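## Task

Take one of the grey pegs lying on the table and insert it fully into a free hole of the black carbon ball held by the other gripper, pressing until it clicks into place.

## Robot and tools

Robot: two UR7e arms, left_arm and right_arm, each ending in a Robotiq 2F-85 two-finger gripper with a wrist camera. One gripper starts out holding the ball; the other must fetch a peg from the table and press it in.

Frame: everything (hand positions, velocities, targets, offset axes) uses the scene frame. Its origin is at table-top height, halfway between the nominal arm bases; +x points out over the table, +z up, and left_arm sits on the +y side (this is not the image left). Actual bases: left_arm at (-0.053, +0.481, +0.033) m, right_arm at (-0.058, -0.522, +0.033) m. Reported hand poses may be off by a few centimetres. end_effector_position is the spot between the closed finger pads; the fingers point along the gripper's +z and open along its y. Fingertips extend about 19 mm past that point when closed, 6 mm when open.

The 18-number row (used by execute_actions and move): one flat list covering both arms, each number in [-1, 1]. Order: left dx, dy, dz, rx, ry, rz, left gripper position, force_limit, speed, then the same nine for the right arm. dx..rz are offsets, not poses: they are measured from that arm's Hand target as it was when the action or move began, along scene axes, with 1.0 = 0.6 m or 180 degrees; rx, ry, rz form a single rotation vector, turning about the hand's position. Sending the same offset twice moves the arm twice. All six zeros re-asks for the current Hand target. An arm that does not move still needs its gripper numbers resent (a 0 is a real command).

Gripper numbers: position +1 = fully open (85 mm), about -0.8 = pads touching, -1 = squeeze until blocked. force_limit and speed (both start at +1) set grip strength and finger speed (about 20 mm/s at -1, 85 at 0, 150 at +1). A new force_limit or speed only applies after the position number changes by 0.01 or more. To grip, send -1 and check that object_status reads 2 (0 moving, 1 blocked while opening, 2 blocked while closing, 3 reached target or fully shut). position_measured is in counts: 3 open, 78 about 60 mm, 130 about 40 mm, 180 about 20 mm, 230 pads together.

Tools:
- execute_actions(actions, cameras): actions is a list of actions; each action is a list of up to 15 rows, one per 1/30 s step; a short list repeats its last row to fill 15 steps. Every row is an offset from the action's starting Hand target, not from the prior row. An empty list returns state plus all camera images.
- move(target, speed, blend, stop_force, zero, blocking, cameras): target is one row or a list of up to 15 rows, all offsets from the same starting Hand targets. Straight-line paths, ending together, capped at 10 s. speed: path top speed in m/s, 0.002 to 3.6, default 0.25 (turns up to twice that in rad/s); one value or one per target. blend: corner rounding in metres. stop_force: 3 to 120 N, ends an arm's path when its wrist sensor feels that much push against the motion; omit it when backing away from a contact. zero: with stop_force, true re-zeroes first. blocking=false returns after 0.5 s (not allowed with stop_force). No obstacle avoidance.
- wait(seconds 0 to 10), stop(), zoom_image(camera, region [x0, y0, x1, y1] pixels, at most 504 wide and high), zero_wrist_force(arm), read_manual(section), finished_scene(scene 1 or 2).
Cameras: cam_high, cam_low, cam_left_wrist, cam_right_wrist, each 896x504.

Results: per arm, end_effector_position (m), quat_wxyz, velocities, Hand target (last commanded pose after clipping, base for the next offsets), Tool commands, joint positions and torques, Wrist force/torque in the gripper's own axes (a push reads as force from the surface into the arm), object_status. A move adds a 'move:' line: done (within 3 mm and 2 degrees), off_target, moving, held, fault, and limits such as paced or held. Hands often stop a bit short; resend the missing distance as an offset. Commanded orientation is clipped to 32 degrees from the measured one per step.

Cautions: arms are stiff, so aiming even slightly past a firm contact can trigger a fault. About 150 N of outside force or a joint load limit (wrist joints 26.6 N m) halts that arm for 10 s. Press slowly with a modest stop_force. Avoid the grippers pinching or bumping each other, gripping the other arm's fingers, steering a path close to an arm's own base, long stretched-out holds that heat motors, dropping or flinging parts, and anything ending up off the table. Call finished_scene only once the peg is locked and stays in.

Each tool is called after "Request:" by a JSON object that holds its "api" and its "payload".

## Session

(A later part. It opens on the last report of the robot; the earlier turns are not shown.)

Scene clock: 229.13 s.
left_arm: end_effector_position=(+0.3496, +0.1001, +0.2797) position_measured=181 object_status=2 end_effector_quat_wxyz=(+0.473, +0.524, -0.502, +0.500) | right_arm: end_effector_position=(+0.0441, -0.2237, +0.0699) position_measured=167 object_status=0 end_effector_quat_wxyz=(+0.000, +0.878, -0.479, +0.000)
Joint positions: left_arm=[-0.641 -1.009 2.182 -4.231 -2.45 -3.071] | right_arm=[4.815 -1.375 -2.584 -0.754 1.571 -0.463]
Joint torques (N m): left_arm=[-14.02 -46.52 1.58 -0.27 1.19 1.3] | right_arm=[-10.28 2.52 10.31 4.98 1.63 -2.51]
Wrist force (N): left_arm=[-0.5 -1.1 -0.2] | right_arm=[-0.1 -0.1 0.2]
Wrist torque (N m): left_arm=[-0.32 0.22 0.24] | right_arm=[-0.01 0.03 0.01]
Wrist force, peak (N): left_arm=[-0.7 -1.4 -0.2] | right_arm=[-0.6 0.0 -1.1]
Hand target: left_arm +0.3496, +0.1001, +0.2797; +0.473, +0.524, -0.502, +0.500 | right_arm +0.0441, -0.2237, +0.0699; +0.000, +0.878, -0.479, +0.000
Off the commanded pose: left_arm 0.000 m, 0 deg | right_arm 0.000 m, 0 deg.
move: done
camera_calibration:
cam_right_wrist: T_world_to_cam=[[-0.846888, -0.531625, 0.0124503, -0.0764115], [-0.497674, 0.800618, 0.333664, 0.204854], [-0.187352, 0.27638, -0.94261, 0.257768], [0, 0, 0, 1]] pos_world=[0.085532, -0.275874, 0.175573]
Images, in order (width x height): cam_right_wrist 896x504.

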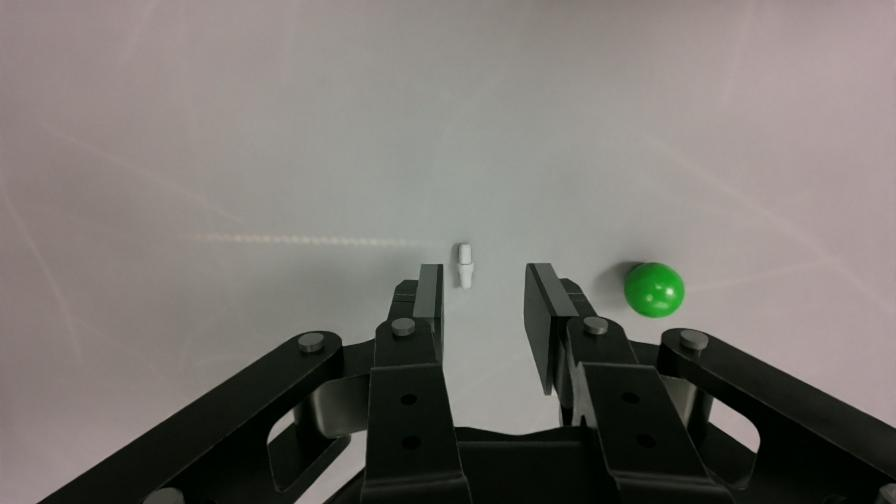

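Request:
{"api": "move", "payload": {"target": [0,0,0,0,0,0,-1,1,-1,0.0045,0.002,-0.05,0,0,0,-0.3,-1,-0.5], "speed": 0.1}}

Request:
{"api": "move", "payload": {"target": [0,0,0,0,0,0,-1,1,-1,0,0,-0.13,0,0,0,-0.3,-1,-0.5], "speed": 0.01, "stop_force": 4, "cameras": ["cam_right_wrist"]}}

Scene clock: 241.63 s.
left_arm: end_effector_position=(+0.3496, +0.1001, +0.2797) position_measured=181 object_status=2 end_effector_quat_wxyz=(+0.473, +0.524, -0.502, +0.500) | right_arm: end_effector_position=(+0.0468, -0.2225, +0.0399) position_measured=167 object_status=3 end_effector_quat_wxyz=(+0.000, +0.878, -0.479, +0.000)
Joint positions: left_arm=[-0.641 -1.009 2.182 -4.231 -2.45 -3.071] | right_arm=[4.805 -1.488 -2.619 -0.605 1.571 -0.473]
Joint torques (N m): left_arm=[-14.6 -46.26 2.26 -0.15 1.47 1.19] | right_arm=[-10.25 7.29 5.11 4.96 1.64 -2.26]
Wrist force (N): left_arm=[-0.5 -0.9 0.0] | right_arm=[-0.3 0.2 -0.1]
Wrist torque (N m): left_arm=[-0.30 0.24 0.24] | right_arm=[0.03 0.07 0.01]
Wrist force, peak (N): left_arm=[-0.7 -1.4 -0.1] | right_arm=[-0.6 0.1 -0.4]
Hand target: left_arm +0.3496, +0.1001, +0.2797; +0.473, +0.524, -0.502, +0.500 | right_arm +0.0468, -0.2225, +0.0399; +0.000, +0.878, -0.479, +0.000
Off the commanded pose: left_arm 0.000 m, 0 deg | right_arm 0.000 m, 0 deg.
move: done

Scene clock: 244.97 s.
left_arm: end_effector_position=(+0.3496, +0.1001, +0.2797) position_measured=181 object_status=2 end_effector_quat_wxyz=(+0.473, +0.524, -0.502, +0.500) | right_arm: end_effector_position=(+0.0468, -0.2226, +0.0193) position_measured=167 object_status=3 end_effector_quat_wxyz=(+0.000, +0.878, -0.479, +0.000)
Joint positions: left_arm=[-0.641 -1.009 2.182 -4.231 -2.45 -3.071] | right_arm=[4.805 -1.573 -2.642 -0.498 1.571 -0.473]
Joint torques (N m): left_arm=[-13.89 -46.27 2.28 -0.29 1.38 1.36] | right_arm=[-0.84 19.63 24.39 3.53 0.56 -0.14]
Wrist force (N): left_arm=[-0.6 -1.1 0.1] | right_arm=[-0.3 0.2 0.1]
Wrist torque (N m): left_arm=[-0.33 0.24 0.24] | right_arm=[0.03 0.05 0.02]
Wrist force, peak (N): left_arm=[-0.7 -1.3 -0.2] | right_arm=[21.2 12.9 -62.8]
Hand target: left_arm +0.3496, +0.1001, +0.2797; +0.473, +0.524, -0.502, +0.500 | right_arm +0.0468, -0.2226, +0.0193; +0.000, +0.878, -0.479, +0.000 (not the last commanded pose)
Off the commanded pose: left_arm 0.000 m, 0 deg | right_arm 0.057 m, 0 deg.
move: contact (right_arm)
camera_calibration:
cam_right_wrist: T_world_to_cam=[[-0.846922, -0.531572, 0.0124393, -0.0728913], [-0.497657, 0.800692, 0.33351, 0.22224], [-0.187245, 0.276266, -0.942664, 0.210241], [0, 0, 0, 1]] pos_world=[0.0882324, -0.274775, 0.124974]
Images, in order (width x height): cam_right_wrist 896x504.

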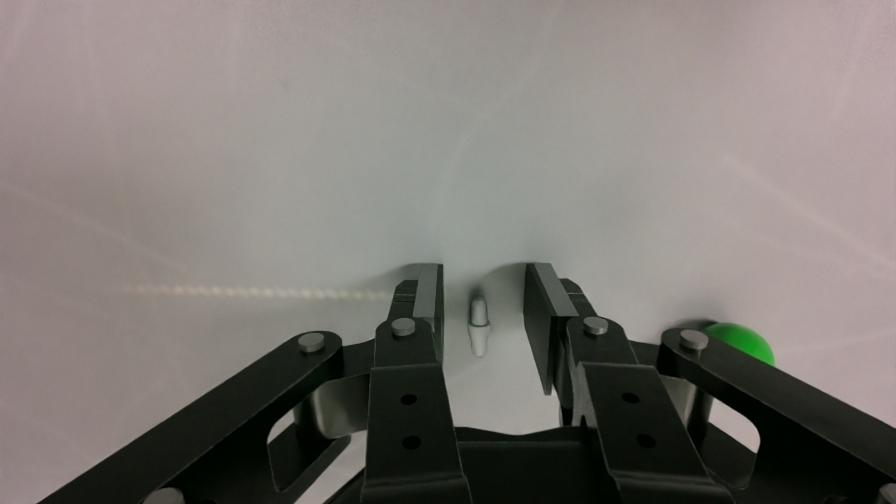

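Request:
{"api": "zoom_image", "payload": {"camera": "cam_right_wrist", "region": [410, 250, 560, 400]}}

Scaled by 3.360.

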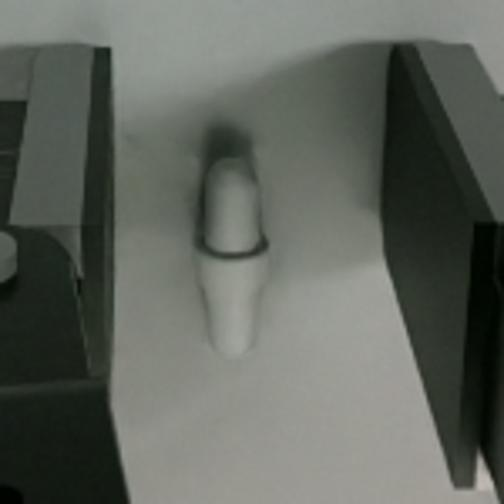

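Request:
{"api": "move", "payload": {"target": [[0,0,0,0,0,0,-1,1,-1,0,0,0.002,0,0,0,-0.3,-1,-0.5],[0,0,0,0,0,0,-1,1,-1,0.00583,-0.0042,0.002,0,0,0,-0.3,-1,-0.5]], "speed": 0.05, "cameras": ["cam_right_wrist"]}}

Request:
{"api": "zoom_image", "payload": {"camera": "cam_right_wrist", "region": [410, 250, 560, 400]}}

Scene clock: 259.40 s.
left_arm: end_effector_position=(+0.3496, +0.1001, +0.2797) position_measured=181 object_status=2 end_effector_quat_wxyz=(+0.473, +0.524, -0.502, +0.500) | right_arm: end_effector_position=(+0.0502, -0.2250, +0.0205) position_measured=167 object_status=3 end_effector_quat_wxyz=(+0.000, +0.878, -0.479, +0.000)
Joint positions: left_arm=[-0.641 -1.009 2.182 -4.231 -2.45 -3.071] | right_arm=[4.794 -1.565 -2.644 -0.504 1.571 -0.484]
Joint torques (N m): left_arm=[-12.9 -46.58 2.04 -0.39 1.42 1.28] | right_arm=[-10.49 19.91 4.59 1.26 -1.04 -2.31]
Wrist force (N): left_arm=[-0.5 -1.0 -0.3] | right_arm=[0.0 0.1 0.2]
Wrist torque (N m): left_arm=[-0.32 0.23 0.24] | right_arm=[0.01 0.01 0.02]
Wrist force, peak (N): left_arm=[-0.7 -1.4 -0.1] | right_arm=[-0.6 0.1 0.3]
Hand target: left_arm +0.3496, +0.1001, +0.2797; +0.473, +0.524, -0.502, +0.500 | right_arm +0.0503, -0.2251, +0.0205; +0.000, +0.878, -0.479, +0.000
Off the commanded pose: left_arm 0.000 m, 0 deg | right_arm 0.000 m, 0 deg.
move: done
camera_calibration:
cam_right_wrist: T_world_to_cam=[[-0.846905, -0.531601, 0.0123706, -0.071218], [-0.497682, 0.800632, 0.333618, 0.225474], [-0.187256, 0.276386, -0.942627, 0.212719], [0, 0, 0, 1]] pos_world=[0.0917326, -0.277174, 0.126173]
Images, in order (width x height): cam_right_wrist 896x504.

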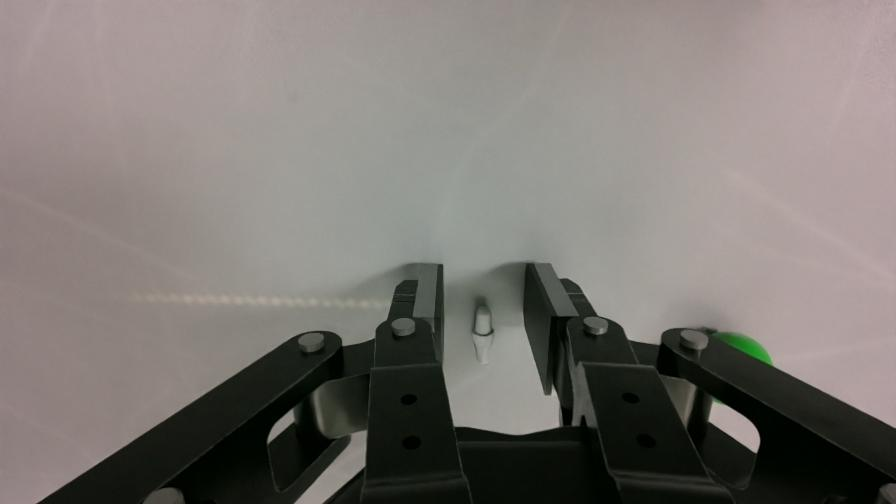

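Scaled by 3.360.

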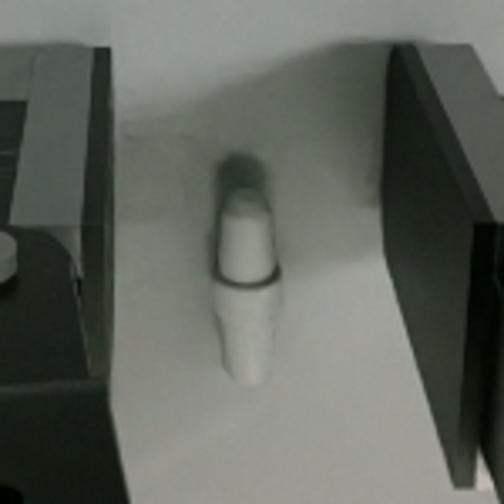

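Request:
{"api": "move", "payload": {"target": [[0,0,0,0,0,0,-1,1,-1,0.0007,-0.001,0,0,0,0,-0.3,-1,-0.5],[0,0,0,0,0,0,-1,1,-1,0.0007,-0.001,0,0,0,0,-1,-1,-1]], "speed": 0.03, "cameras": ["cam_right_wrist"]}}

Request:
{"api": "zoom_image", "payload": {"camera": "cam_right_wrist", "region": [410, 250, 560, 400]}}

Scene clock: 266.40 s.
left_arm: end_effector_position=(+0.3496, +0.1001, +0.2797) position_measured=181 object_status=2 end_effector_quat_wxyz=(+0.473, +0.524, -0.502, +0.500) | right_arm: end_effector_position=(+0.0507, -0.2257, +0.0205) position_measured=222 object_status=0 end_effector_quat_wxyz=(+0.000, +0.878, -0.479, +0.000)
Joint positions: left_arm=[-0.641 -1.009 2.182 -4.231 -2.45 -3.071] | right_arm=[4.792 -1.563 -2.645 -0.504 1.571 -0.486]
Joint torques (N m): left_arm=[-13.65 -47.06 0.08 -0.52 1.39 1.43] | right_arm=[-9.96 19.44 4.74 1.22 -0.35 -2.77]
Wrist force (N): left_arm=[-0.7 -0.8 0.1] | right_arm=[-0.1 0.0 -0.1]
Wrist torque (N m): left_arm=[-0.28 0.26 0.24] | right_arm=[-0.01 0.03 0.01]
Wrist force, peak (N): left_arm=[-0.8 -1.3 -0.2] | right_arm=[-0.3 0.4 0.2]
Hand target: left_arm +0.3496, +0.1001, +0.2797; +0.473, +0.524, -0.502, +0.500 | right_arm +0.0507, -0.2257, +0.0205; +0.000, +0.878, -0.479, +0.000
Off the commanded pose: left_arm 0.000 m, 0 deg | right_arm 0.000 m, 0 deg.
move: done
camera_calibration:
cam_right_wrist: T_world_to_cam=[[-0.846931, -0.531558, 0.0123889, -0.0712398], [-0.497637, 0.80066, 0.333618, 0.226237], [-0.187257, 0.276386, -0.942627, 0.212987], [0, 0, 0, 1]] pos_world=[0.0921322, -0.277874, 0.126173]
Images, in order (width x height): cam_right_wrist 896x504.

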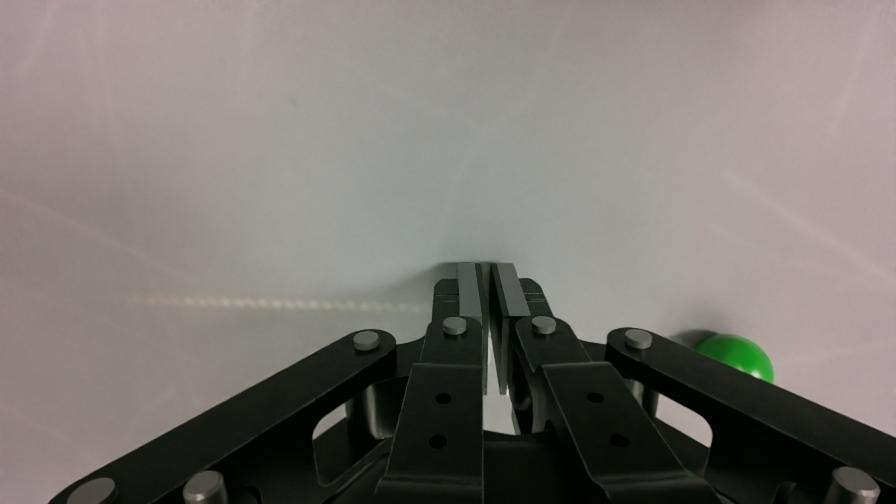

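Scaled by 3.360.

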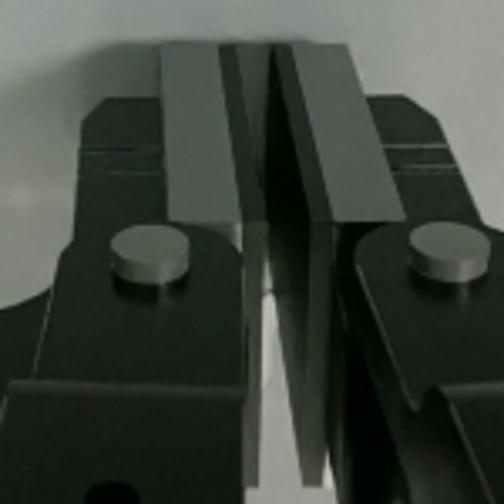

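Request:
{"api": "move", "payload": {"target": [0,0,0,0,0,0,-1,1,-1,0,0,0.003,0,0,0,-1,-1,-1], "speed": 0.03}}

Request:
{"api": "move", "payload": {"target": [0,0,0,0,0,0,-1,1,-1,0,0,0.3,0,0,0,-1,-1,-1], "speed": 0.15, "cameras": ["all"]}}

Request:
{"api": "zoom_image", "payload": {"camera": "cam_right_wrist", "region": [430, 240, 550, 360]}}

Scene clock: 271.63 s.
left_arm: end_effector_position=(+0.3496, +0.1001, +0.2797) position_measured=181 object_status=2 end_effector_quat_wxyz=(+0.473, +0.524, -0.502, +0.500) | right_arm: end_effector_position=(+0.0507, -0.2257, +0.0223) position_measured=222 object_status=2 end_effector_quat_wxyz=(+0.000, +0.878, -0.479, +0.000)
Joint positions: left_arm=[-0.641 -1.009 2.182 -4.231 -2.45 -3.071] | right_arm=[4.792 -1.556 -2.643 -0.513 1.571 -0.486]
Joint torques (N m): left_arm=[-14.26 -47.11 1.45 -0.23 1.45 1.32] | right_arm=[-10.52 18.59 25.35 1.23 1.02 -2.45]
Wrist force (N): left_arm=[-0.4 -1.3 0.1] | right_arm=[-0.2 0.2 0.2]
Wrist torque (N m): left_arm=[-0.36 0.21 0.25] | right_arm=[0.02 0.04 0.01]
Wrist force, peak (N): left_arm=[-0.7 -1.2 -0.6] | right_arm=[-0.1 0.4 -0.4]
Hand target: left_arm +0.3496, +0.1001, +0.2797; +0.473, +0.524, -0.502, +0.500 | right_arm +0.0507, -0.2257, +0.0223; +0.000, +0.878, -0.479, +0.000
Off the commanded pose: left_arm 0.000 m, 0 deg | right_arm 0.000 m, 0 deg.
move: done

Scene clock: 273.43 s.
left_arm: end_effector_position=(+0.3496, +0.1001, +0.2797) position_measured=181 object_status=2 end_effector_quat_wxyz=(+0.473, +0.524, -0.502, +0.500) | right_arm: end_effector_position=(+0.0507, -0.2257, +0.2022) position_measured=222 object_status=2 end_effector_quat_wxyz=(+0.000, +0.878, -0.479, +0.000)
Joint positions: left_arm=[-0.641 -1.009 2.182 -4.231 -2.45 -3.071] | right_arm=[4.792 -1.113 -2.334 -1.265 1.571 -0.486]
Joint torques (N m): left_arm=[-14.55 -46.11 0.72 -0.26 1.41 1.19] | right_arm=[10.26 11.06 35.67 1.35 -1.25 2.28]
Wrist force (N): left_arm=[-0.7 -1.0 -0.2] | right_arm=[-0.2 0.3 0.0]
Wrist torque (N m): left_arm=[-0.31 0.26 0.24] | right_arm=[0.04 0.03 -0.20]
Wrist force, peak (N): left_arm=[-0.7 -1.3 -0.1] | right_arm=[-0.5 0.0 -1.2]
Hand target: left_arm +0.3496, +0.1001, +0.2797; +0.473, +0.524, -0.502, +0.500 | right_arm +0.0507, -0.2257, +0.2023; +0.000, +0.878, -0.479, +0.000
Off the commanded pose: left_arm 0.000 m, 0 deg | right_arm 0.000 m, 0 deg.
move: done
camera_calibration:
cam_left_wrist: T_world_to_cam=[[-0.999565, -0.026079, -0.0137877, 0.360633], [0.00197448, 0.407194, -0.91334, 0.22804], [0.0294332, -0.912969, -0.406965, 0.323992], [0, 0, 0, 1]] pos_world=[0.35049, 0.212343, 0.345104]
cam_right_wrist: T_world_to_cam=[[-0.846931, -0.531558, 0.0123889, -0.0734909], [-0.497637, 0.80066, 0.333618, 0.165619], [-0.187257, 0.276386, -0.942627, 0.384262], [0, 0, 0, 1]] pos_world=[0.0921322, -0.277874, 0.307873]

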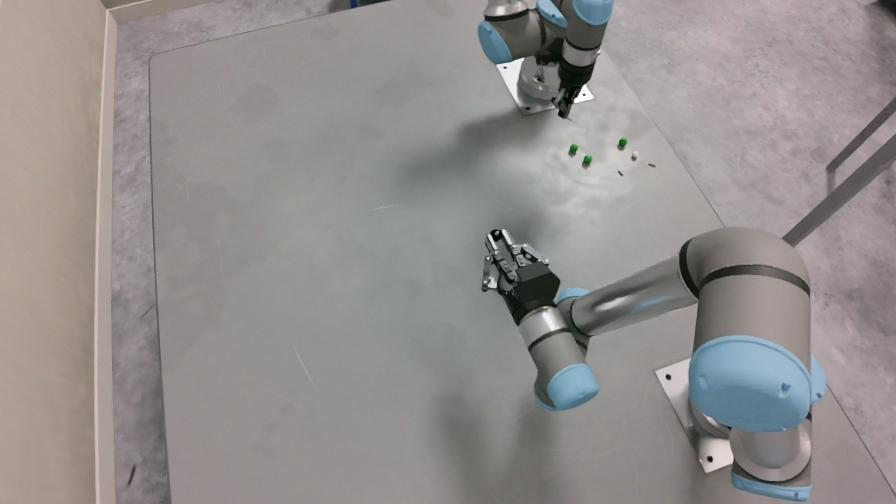

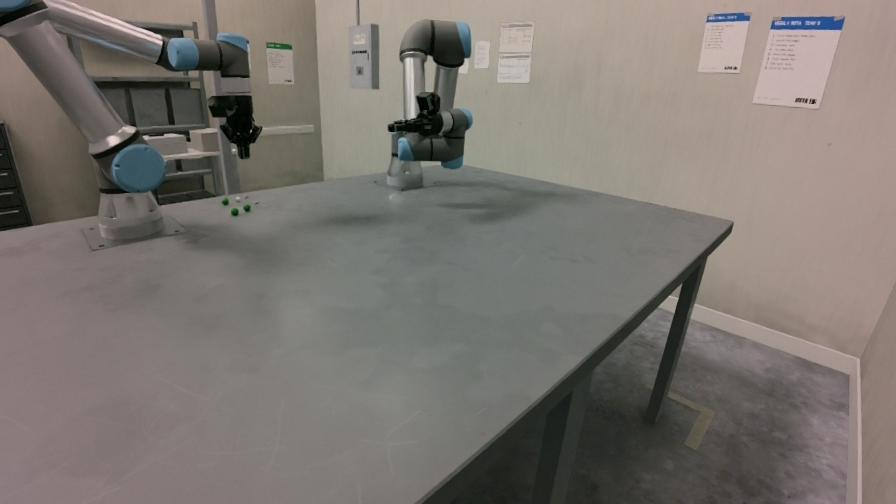

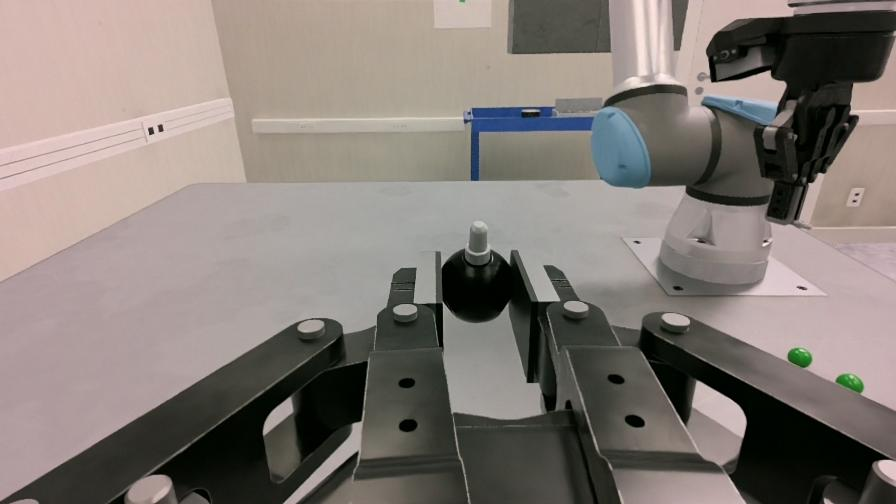

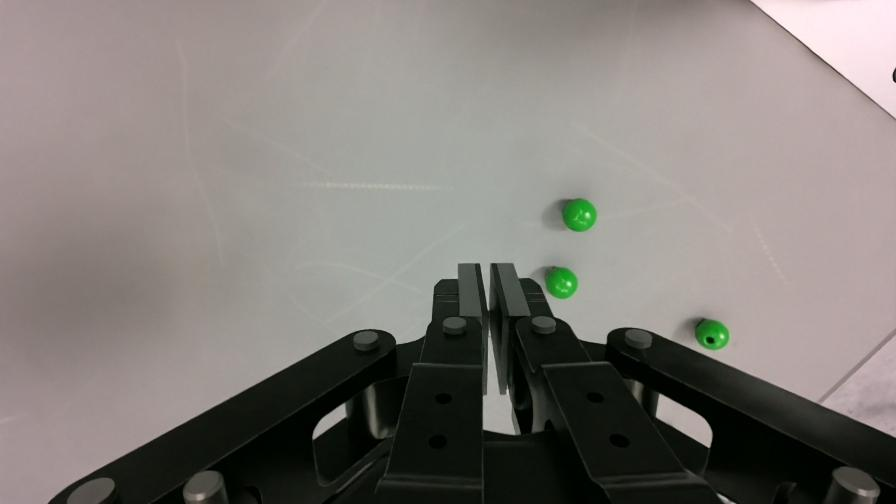

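Scaled by 4.200.

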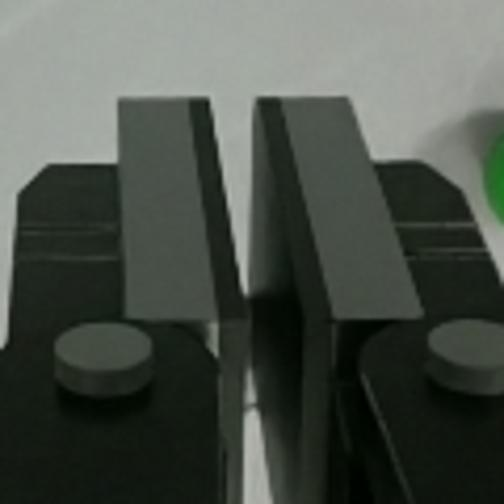

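Request:
{"api": "zoom_image", "payload": {"camera": "cam_left_wrist", "region": [740, 150, 860, 250]}}

Scaled by 4.200.

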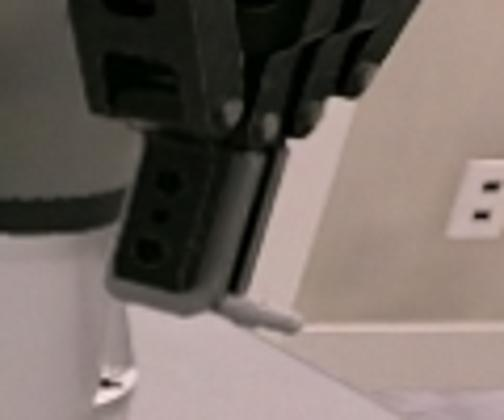

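Request:
{"api": "move", "payload": {"target": [0,0,0,0,0,0,-1,1,-1,0.4988,0.376,0.163,0,0,-0.1806,-1,-1,-1], "speed": 0.3, "cameras": ["all"]}}

Request:
{"api": "zoom_image", "payload": {"camera": "cam_left_wrist", "region": [400, 130, 560, 330]}}

Request:
{"api": "zoom_image", "payload": {"camera": "cam_right_wrist", "region": [400, 230, 580, 430]}}

Request:
{"api": "zoom_image", "payload": {"camera": "cam_low", "region": [330, 60, 450, 180]}}

Scene clock: 295.80 s.
left_arm: end_effector_position=(+0.3496, +0.1001, +0.2797) position_measured=181 object_status=2 end_effector_quat_wxyz=(+0.473, +0.524, -0.502, +0.500) | right_arm: end_effector_position=(+0.3500, -0.0001, +0.3001) position_measured=222 object_status=2 end_effector_quat_wxyz=(+0.000, +0.708, -0.706, +0.000)
Joint positions: left_arm=[-0.641 -1.009 2.182 -4.231 -2.45 -3.071] | right_arm=[4.246 -1.952 -1.275 -1.486 1.571 -0.464]
Joint torques (N m): left_arm=[-14.32 -44.58 2.24 -0.33 1.56 1.08] | right_arm=[-11.75 33.79 37.66 1.63 1.78 2.31]
Wrist force (N): left_arm=[-0.5 -1.1 -0.3] | right_arm=[0.1 0.3 0.1]
Wrist torque (N m): left_arm=[-0.32 0.22 0.24] | right_arm=[0.04 -0.02 -0.18]
Wrist force, peak (N): left_arm=[-0.8 -1.3 -0.4] | right_arm=[0.1 2.3 0.6]
Hand target: left_arm +0.3496, +0.1001, +0.2797; +0.473, +0.524, -0.502, +0.500 | right_arm +0.3500, -0.0001, +0.3001; +0.000, +0.708, -0.706, +0.000
Off the commanded pose: left_arm 0.000 m, 0 deg | right_arm 0.000 m, 0 deg.
move: done
camera_calibration:
cam_left_wrist: T_world_to_cam=[[-0.999565, -0.026079, -0.0137877, 0.360633], [0.00197448, 0.407194, -0.91334, 0.22804], [0.0294332, -0.912969, -0.406965, 0.323992], [0, 0, 0, 1]] pos_world=[0.35049, 0.212343, 0.345104]
cam_right_wrist: T_world_to_cam=[[-0.9999, 0.00677874, 0.0124147, 0.352255], [0.0105331, 0.942638, 0.33365, -0.0765948], [-0.00944085, 0.333747, -0.942615, 0.408004], [0, 0, 0, 1]] pos_world=[0.356879, -0.0663568, 0.405773]

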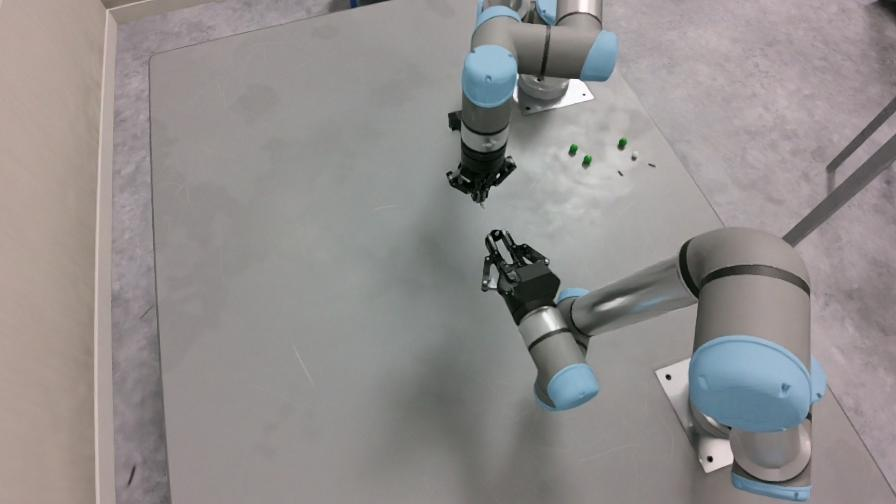

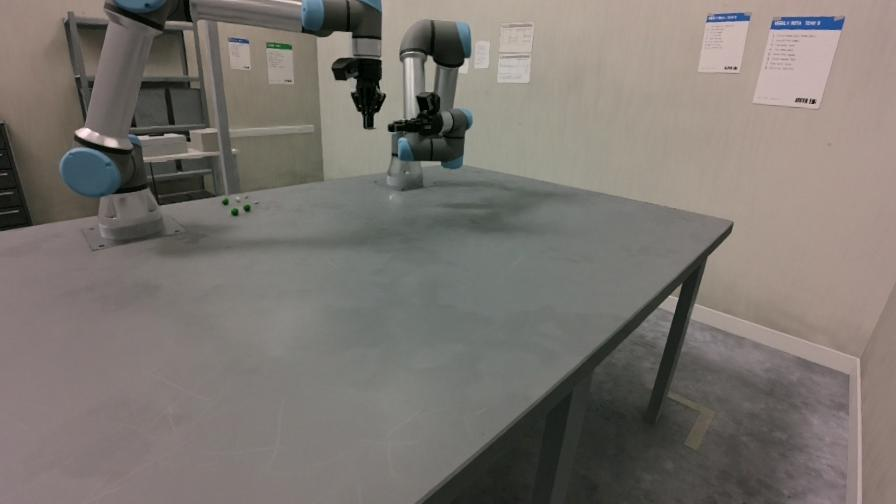

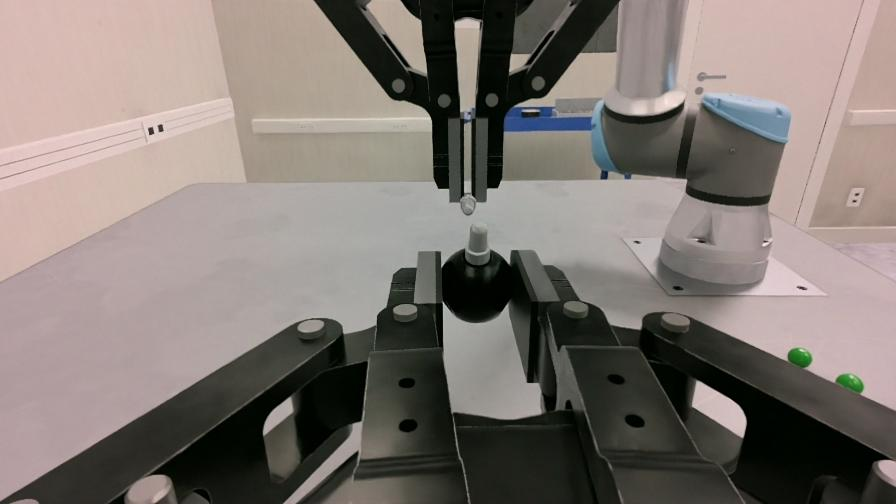

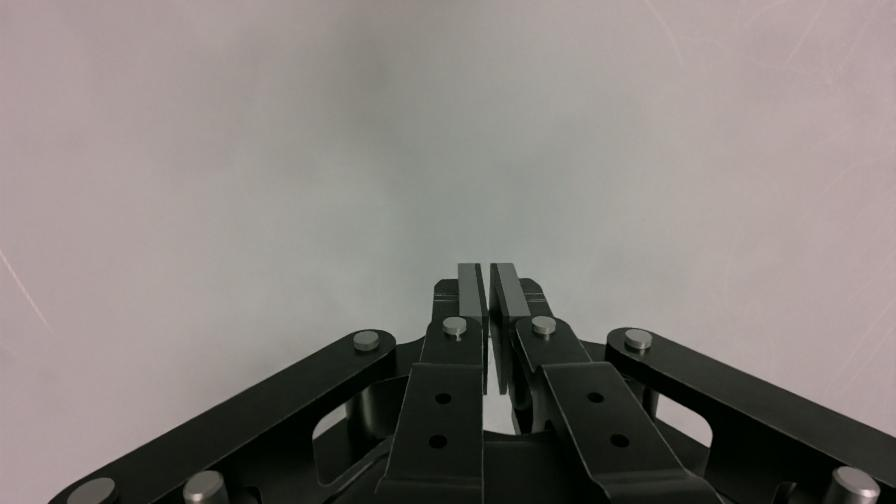

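Scaled by 2.520.

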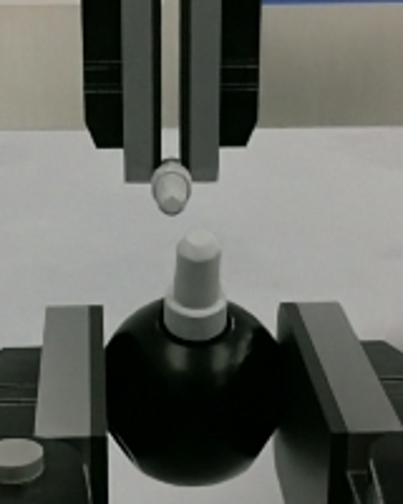

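Scaled by 2.520.

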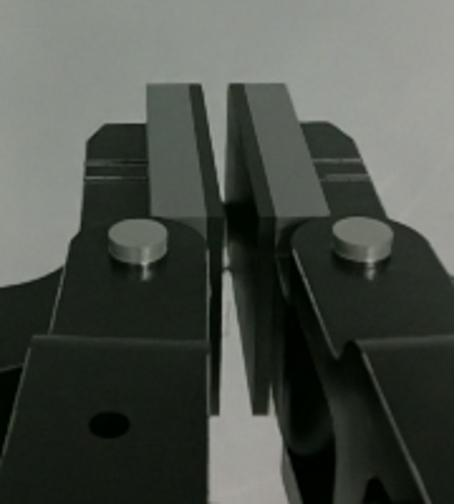

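Scaled by 4.200.

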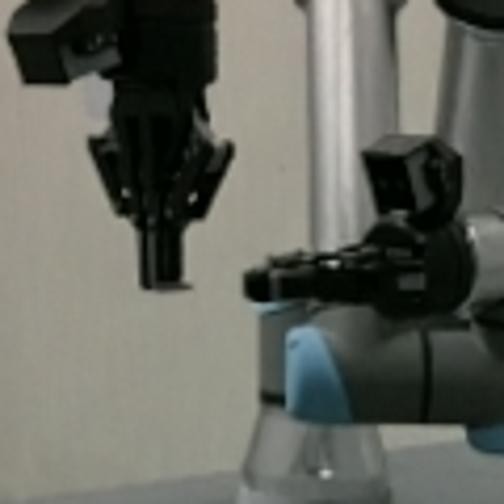

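Request:
{"api": "move", "payload": {"target": [0,0,0,0,0,0,-1,1,-1,0,0.0583,-0.004,0,0,0,-1,-1,-1], "speed": 0.1, "cameras": ["all"]}}

Request:
{"api": "zoom_image", "payload": {"camera": "cam_left_wrist", "region": [410, 180, 540, 330]}}

Request:
{"api": "zoom_image", "payload": {"camera": "cam_right_wrist", "region": [400, 230, 600, 430]}}

Request:
{"api": "zoom_image", "payload": {"camera": "cam_low", "region": [350, 90, 430, 160]}}

Scene clock: 318.03 s.
left_arm: end_effector_position=(+0.3496, +0.1001, +0.2797) position_measured=181 object_status=2 end_effector_quat_wxyz=(+0.473, +0.524, -0.502, +0.500) | right_arm: end_effector_position=(+0.3500, +0.0349, +0.2977) position_measured=222 object_status=2 end_effector_quat_wxyz=(+0.000, +0.708, -0.706, +0.000)
Joint positions: left_arm=[-0.641 -1.009 2.182 -4.231 -2.45 -3.071] | right_arm=[4.269 -2.024 -1.178 -1.511 1.571 -0.441]
Joint torques (N m): left_arm=[-13.12 -44.46 1 -0.24 1.53 1.01] | right_arm=[8.88 36.59 39.18 1.47 0.35 2.21]
Wrist force (N): left_arm=[-0.5 -1.0 -0.2] | right_arm=[-0.1 0.3 0.3]
Wrist torque (N m): left_arm=[-0.31 0.23 0.24] | right_arm=[0.04 0.03 -0.19]
Wrist force, peak (N): left_arm=[-0.9 -1.2 -0.3] | right_arm=[1.2 -0.3 -0.2]
Hand target: left_arm +0.3496, +0.1001, +0.2797; +0.473, +0.524, -0.502, +0.500 | right_arm +0.3500, +0.0349, +0.2977; +0.000, +0.708, -0.706, +0.000
Off the commanded pose: left_arm 0.000 m, 0 deg | right_arm 0.000 m, 0 deg.
move: done
camera_calibration:
cam_left_wrist: T_world_to_cam=[[-0.999565, -0.026079, -0.0137877, 0.360633], [0.00197448, 0.407194, -0.91334, 0.22804], [0.0294332, -0.912969, -0.406965, 0.323992], [0, 0, 0, 1]] pos_world=[0.35049, 0.212343, 0.345104]
cam_right_wrist: T_world_to_cam=[[-0.9999, 0.00677874, 0.0124147, 0.352049], [0.0105331, 0.942638, 0.33365, -0.108692], [-0.00944085, 0.333747, -0.942615, 0.394093], [0, 0, 0, 1]] pos_world=[0.356879, -0.0314568, 0.403373]

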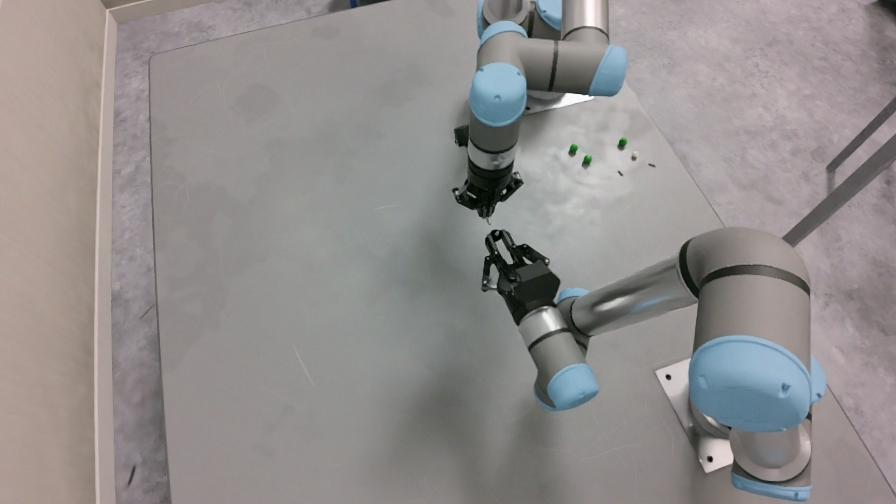

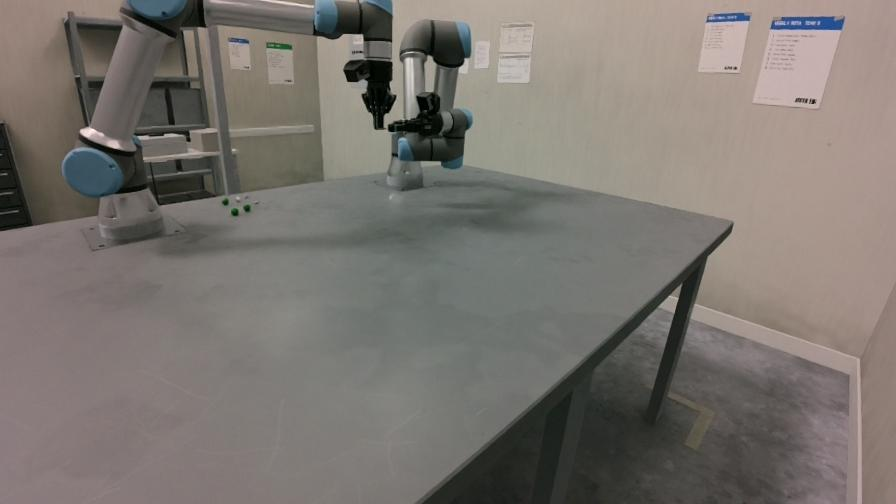

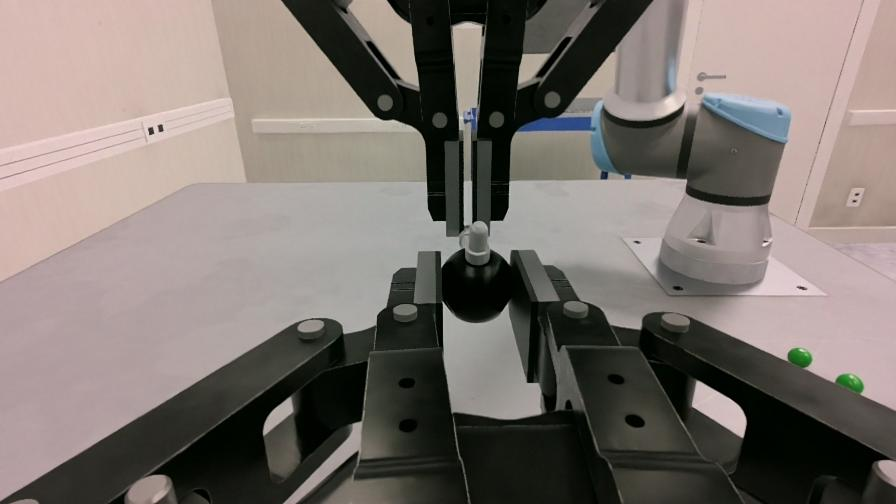

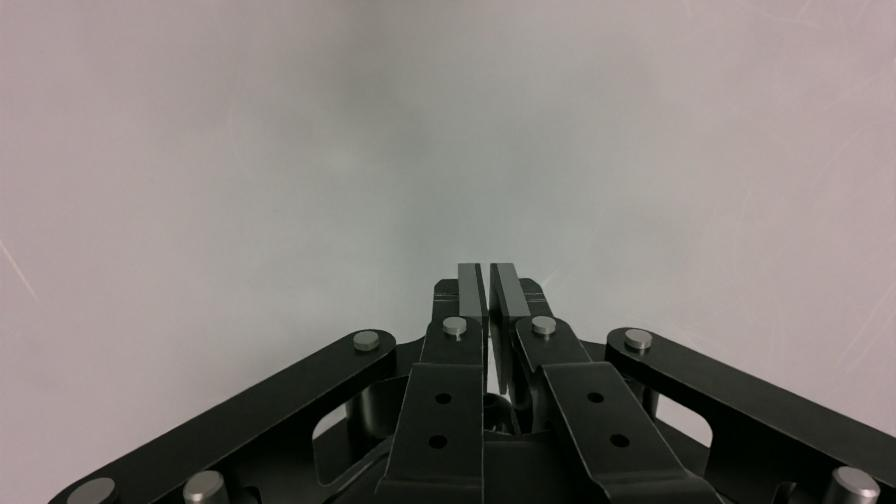

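Scaled by 3.360.

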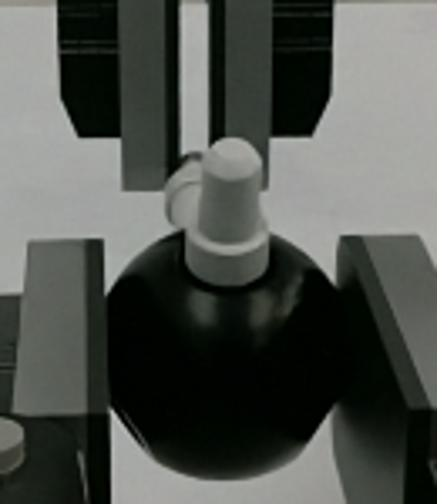

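Scaled by 2.520.

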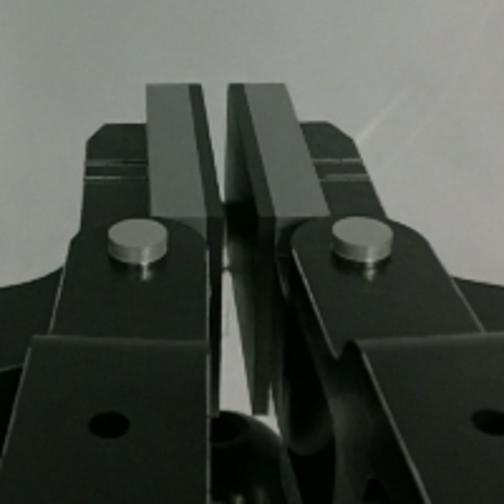

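Scaled by 6.300.

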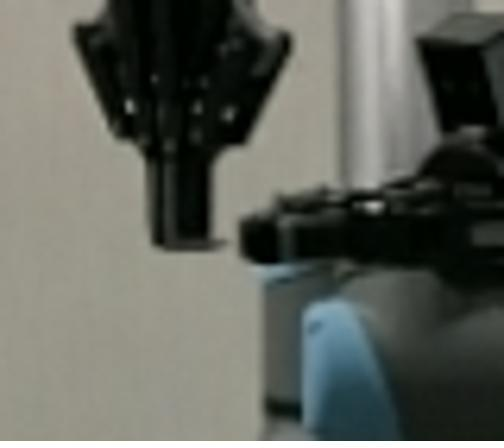

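Request:
{"api": "move", "payload": {"target": [0,0,0,0,0,0,-1,1,-1,-0.00417,0.008,0.0005,0,0,0,-0.98,0.5,-1], "speed": 0.05, "cameras": ["cam_left_wrist","cam_right_wrist"]}}

Request:
{"api": "zoom_image", "payload": {"camera": "cam_left_wrist", "region": [410, 180, 540, 330]}}

Request:
{"api": "zoom_image", "payload": {"camera": "cam_right_wrist", "region": [440, 300, 560, 440]}}

Scene clock: 333.97 s.
left_arm: end_effector_position=(+0.3496, +0.1001, +0.2797) position_measured=181 object_status=2 end_effector_quat_wxyz=(+0.473, +0.524, -0.502, +0.500) | right_arm: end_effector_position=(+0.3475, +0.0396, +0.2980) position_measured=229 object_status=2 end_effector_quat_wxyz=(+0.000, +0.708, -0.706, +0.000)
Joint positions: left_arm=[-0.641 -1.009 2.182 -4.231 -2.45 -3.071] | right_arm=[4.275 -2.03 -1.168 -1.515 1.571 -0.435]
Joint torques (N m): left_arm=[-13.66 -45.37 1.44 -0.18 1.47 0.98] | right_arm=[11 37.47 40.74 1.44 -0.22 2.68]
Wrist force (N): left_arm=[-0.7 -1.0 -0.3] | right_arm=[0.0 0.3 0.0]
Wrist torque (N m): left_arm=[-0.32 0.27 0.25] | right_arm=[0.05 0.01 -0.19]
Wrist force, peak (N): left_arm=[-0.6 -1.3 -0.4] | right_arm=[-0.4 0.6 -0.1]
Hand target: left_arm +0.3496, +0.1001, +0.2797; +0.473, +0.524, -0.502, +0.500 | right_arm +0.3475, +0.0397, +0.2980; +0.000, +0.708, -0.706, +0.000
Off the commanded pose: left_arm 0.000 m, 0 deg | right_arm 0.000 m, 0 deg.
move: done
camera_calibration:
cam_left_wrist: T_world_to_cam=[[-0.999565, -0.026079, -0.0137877, 0.360633], [0.00197448, 0.407194, -0.91334, 0.22804], [0.0294332, -0.912969, -0.406965, 0.323992], [0, 0, 0, 1]] pos_world=[0.35049, 0.212343, 0.345104]
cam_right_wrist: T_world_to_cam=[[-0.9999, 0.00677874, 0.0124147, 0.349613], [0.0105331, 0.942638, 0.33365, -0.113292], [-0.00944085, 0.333747, -0.942615, 0.392752], [0, 0, 0, 1]] pos_world=[0.354479, -0.0266568, 0.403673]
Images, in order (width x height): cam_left_wrist 896x504, cam_right_wrist 896x504.

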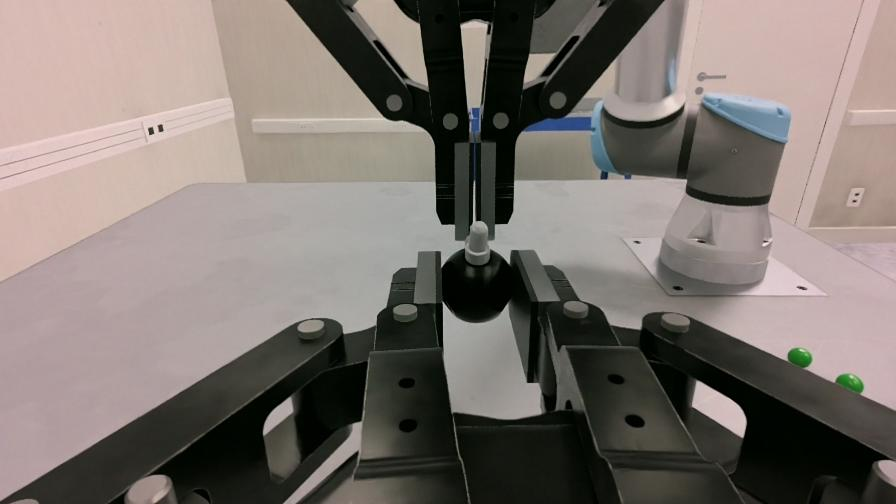

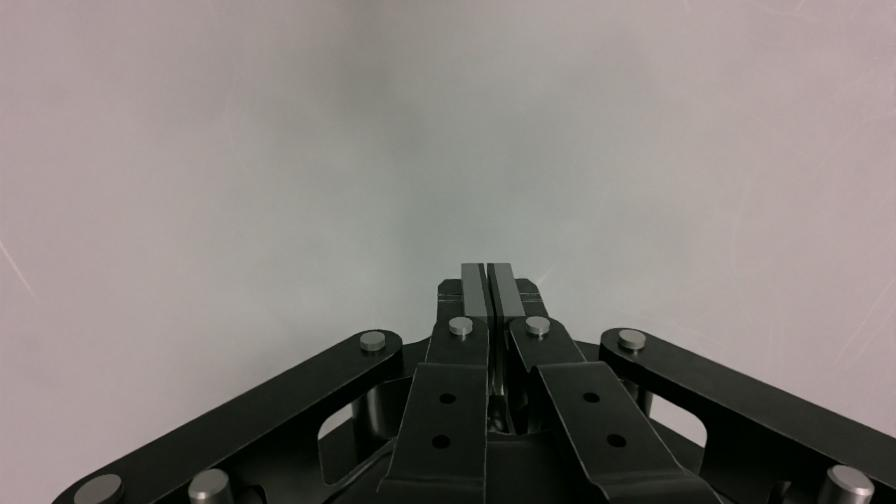

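Scaled by 3.360.

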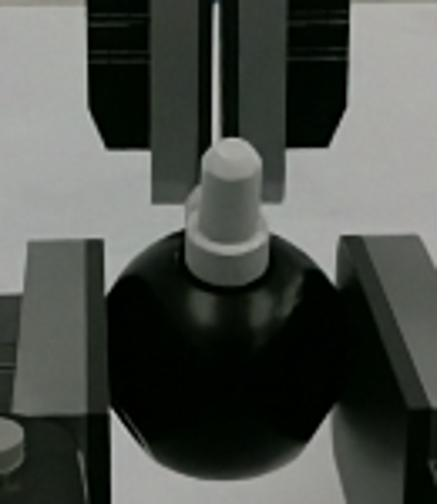

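Scaled by 3.600.

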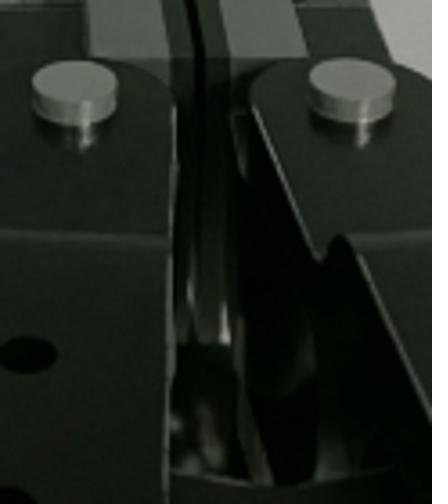

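Request:
{"api": "move", "payload": {"target": [0,0,0,0,0,0,-1,1,-1,0,-0.06,0,0,0,0,-0.98,0.5,-1], "speed": 0.1, "cameras": ["cam_left_wrist","cam_low"]}}

Request:
{"api": "zoom_image", "payload": {"camera": "cam_left_wrist", "region": [430, 150, 520, 250]}}

Request:
{"api": "zoom_image", "payload": {"camera": "cam_low", "region": [340, 90, 420, 150]}}

Scene clock: 340.77 s.
left_arm: end_effector_position=(+0.3496, +0.1001, +0.2797) position_measured=181 object_status=2 end_effector_quat_wxyz=(+0.473, +0.524, -0.502, +0.500) | right_arm: end_effector_position=(+0.3475, +0.0038, +0.2980) position_measured=229 object_status=2 end_effector_quat_wxyz=(+0.000, +0.708, -0.706, +0.000)
Joint positions: left_arm=[-0.641 -1.009 2.182 -4.231 -2.45 -3.071] | right_arm=[4.252 -1.956 -1.274 -1.482 1.571 -0.458]
Joint torques (N m): left_arm=[-13.82 -44.32 0.49 -0.28 1.45 1.01] | right_arm=[-10.26 48.14 19.24 4.99 1.11 -2.36]
Wrist force (N): left_arm=[-0.6 -1.0 -0.3] | right_arm=[0.0 0.3 0.0]
Wrist torque (N m): left_arm=[-0.32 0.24 0.24] | right_arm=[0.05 0.01 0.01]
Wrist force, peak (N): left_arm=[-0.9 -1.3 0.1] | right_arm=[-1.1 0.8 0.1]
Hand target: left_arm +0.3496, +0.1001, +0.2797; +0.473, +0.524, -0.502, +0.500 | right_arm +0.3475, +0.0037, +0.2980; +0.000, +0.708, -0.706, +0.000
Off the commanded pose: left_arm 0.000 m, 0 deg | right_arm 0.000 m, 0 deg.
move: done
camera_calibration:
cam_left_wrist: T_world_to_cam=[[-0.999565, -0.026079, -0.0137877, 0.360633], [0.00197448, 0.407194, -0.91334, 0.22804], [0.0294332, -0.912969, -0.406965, 0.323992], [0, 0, 0, 1]] pos_world=[0.35049, 0.212343, 0.345104]
Images, in order (width x height): cam_low 896x504, cam_left_wrist 896x504.

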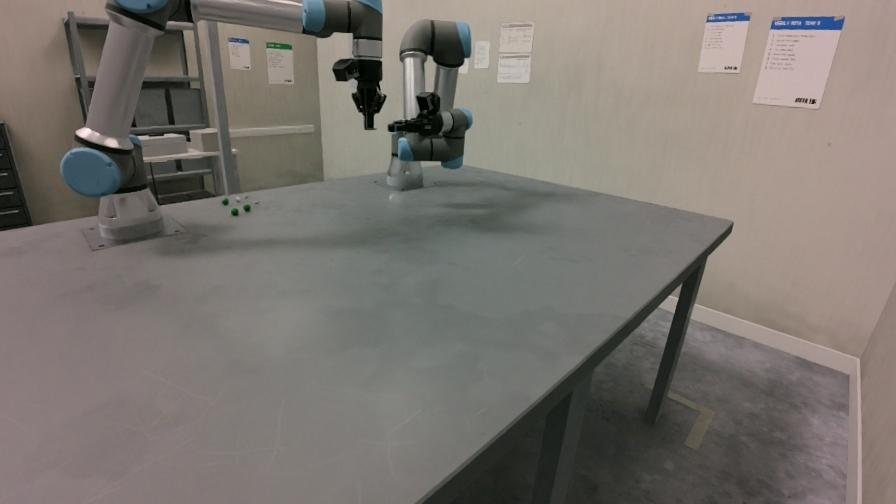

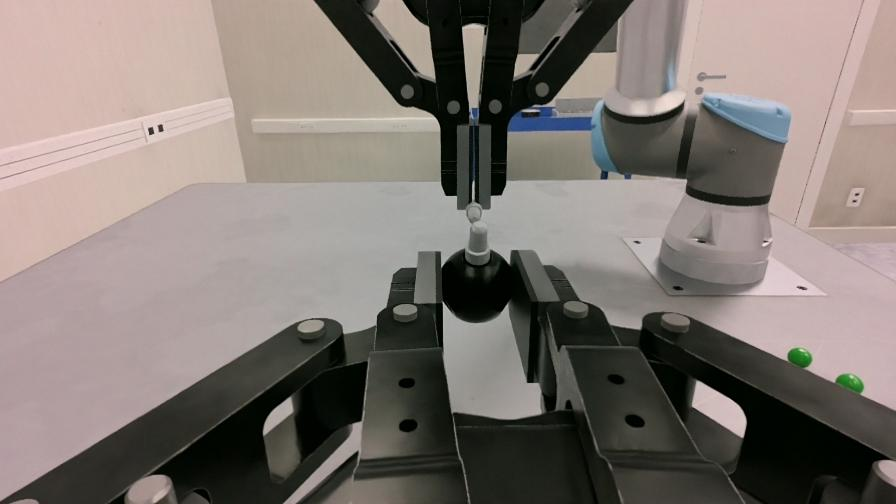

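Scaled by 5.040.

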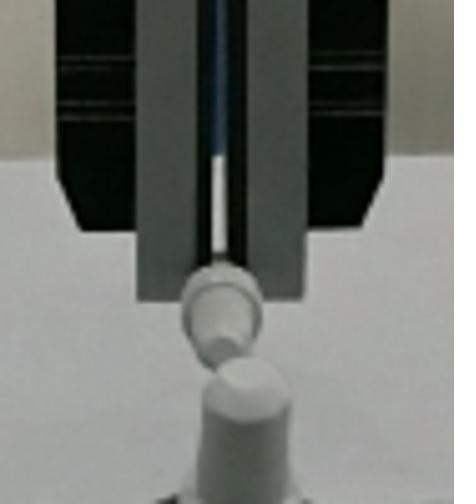

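Scaled by 6.300.

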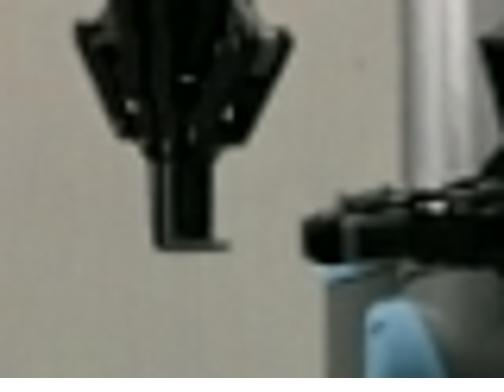

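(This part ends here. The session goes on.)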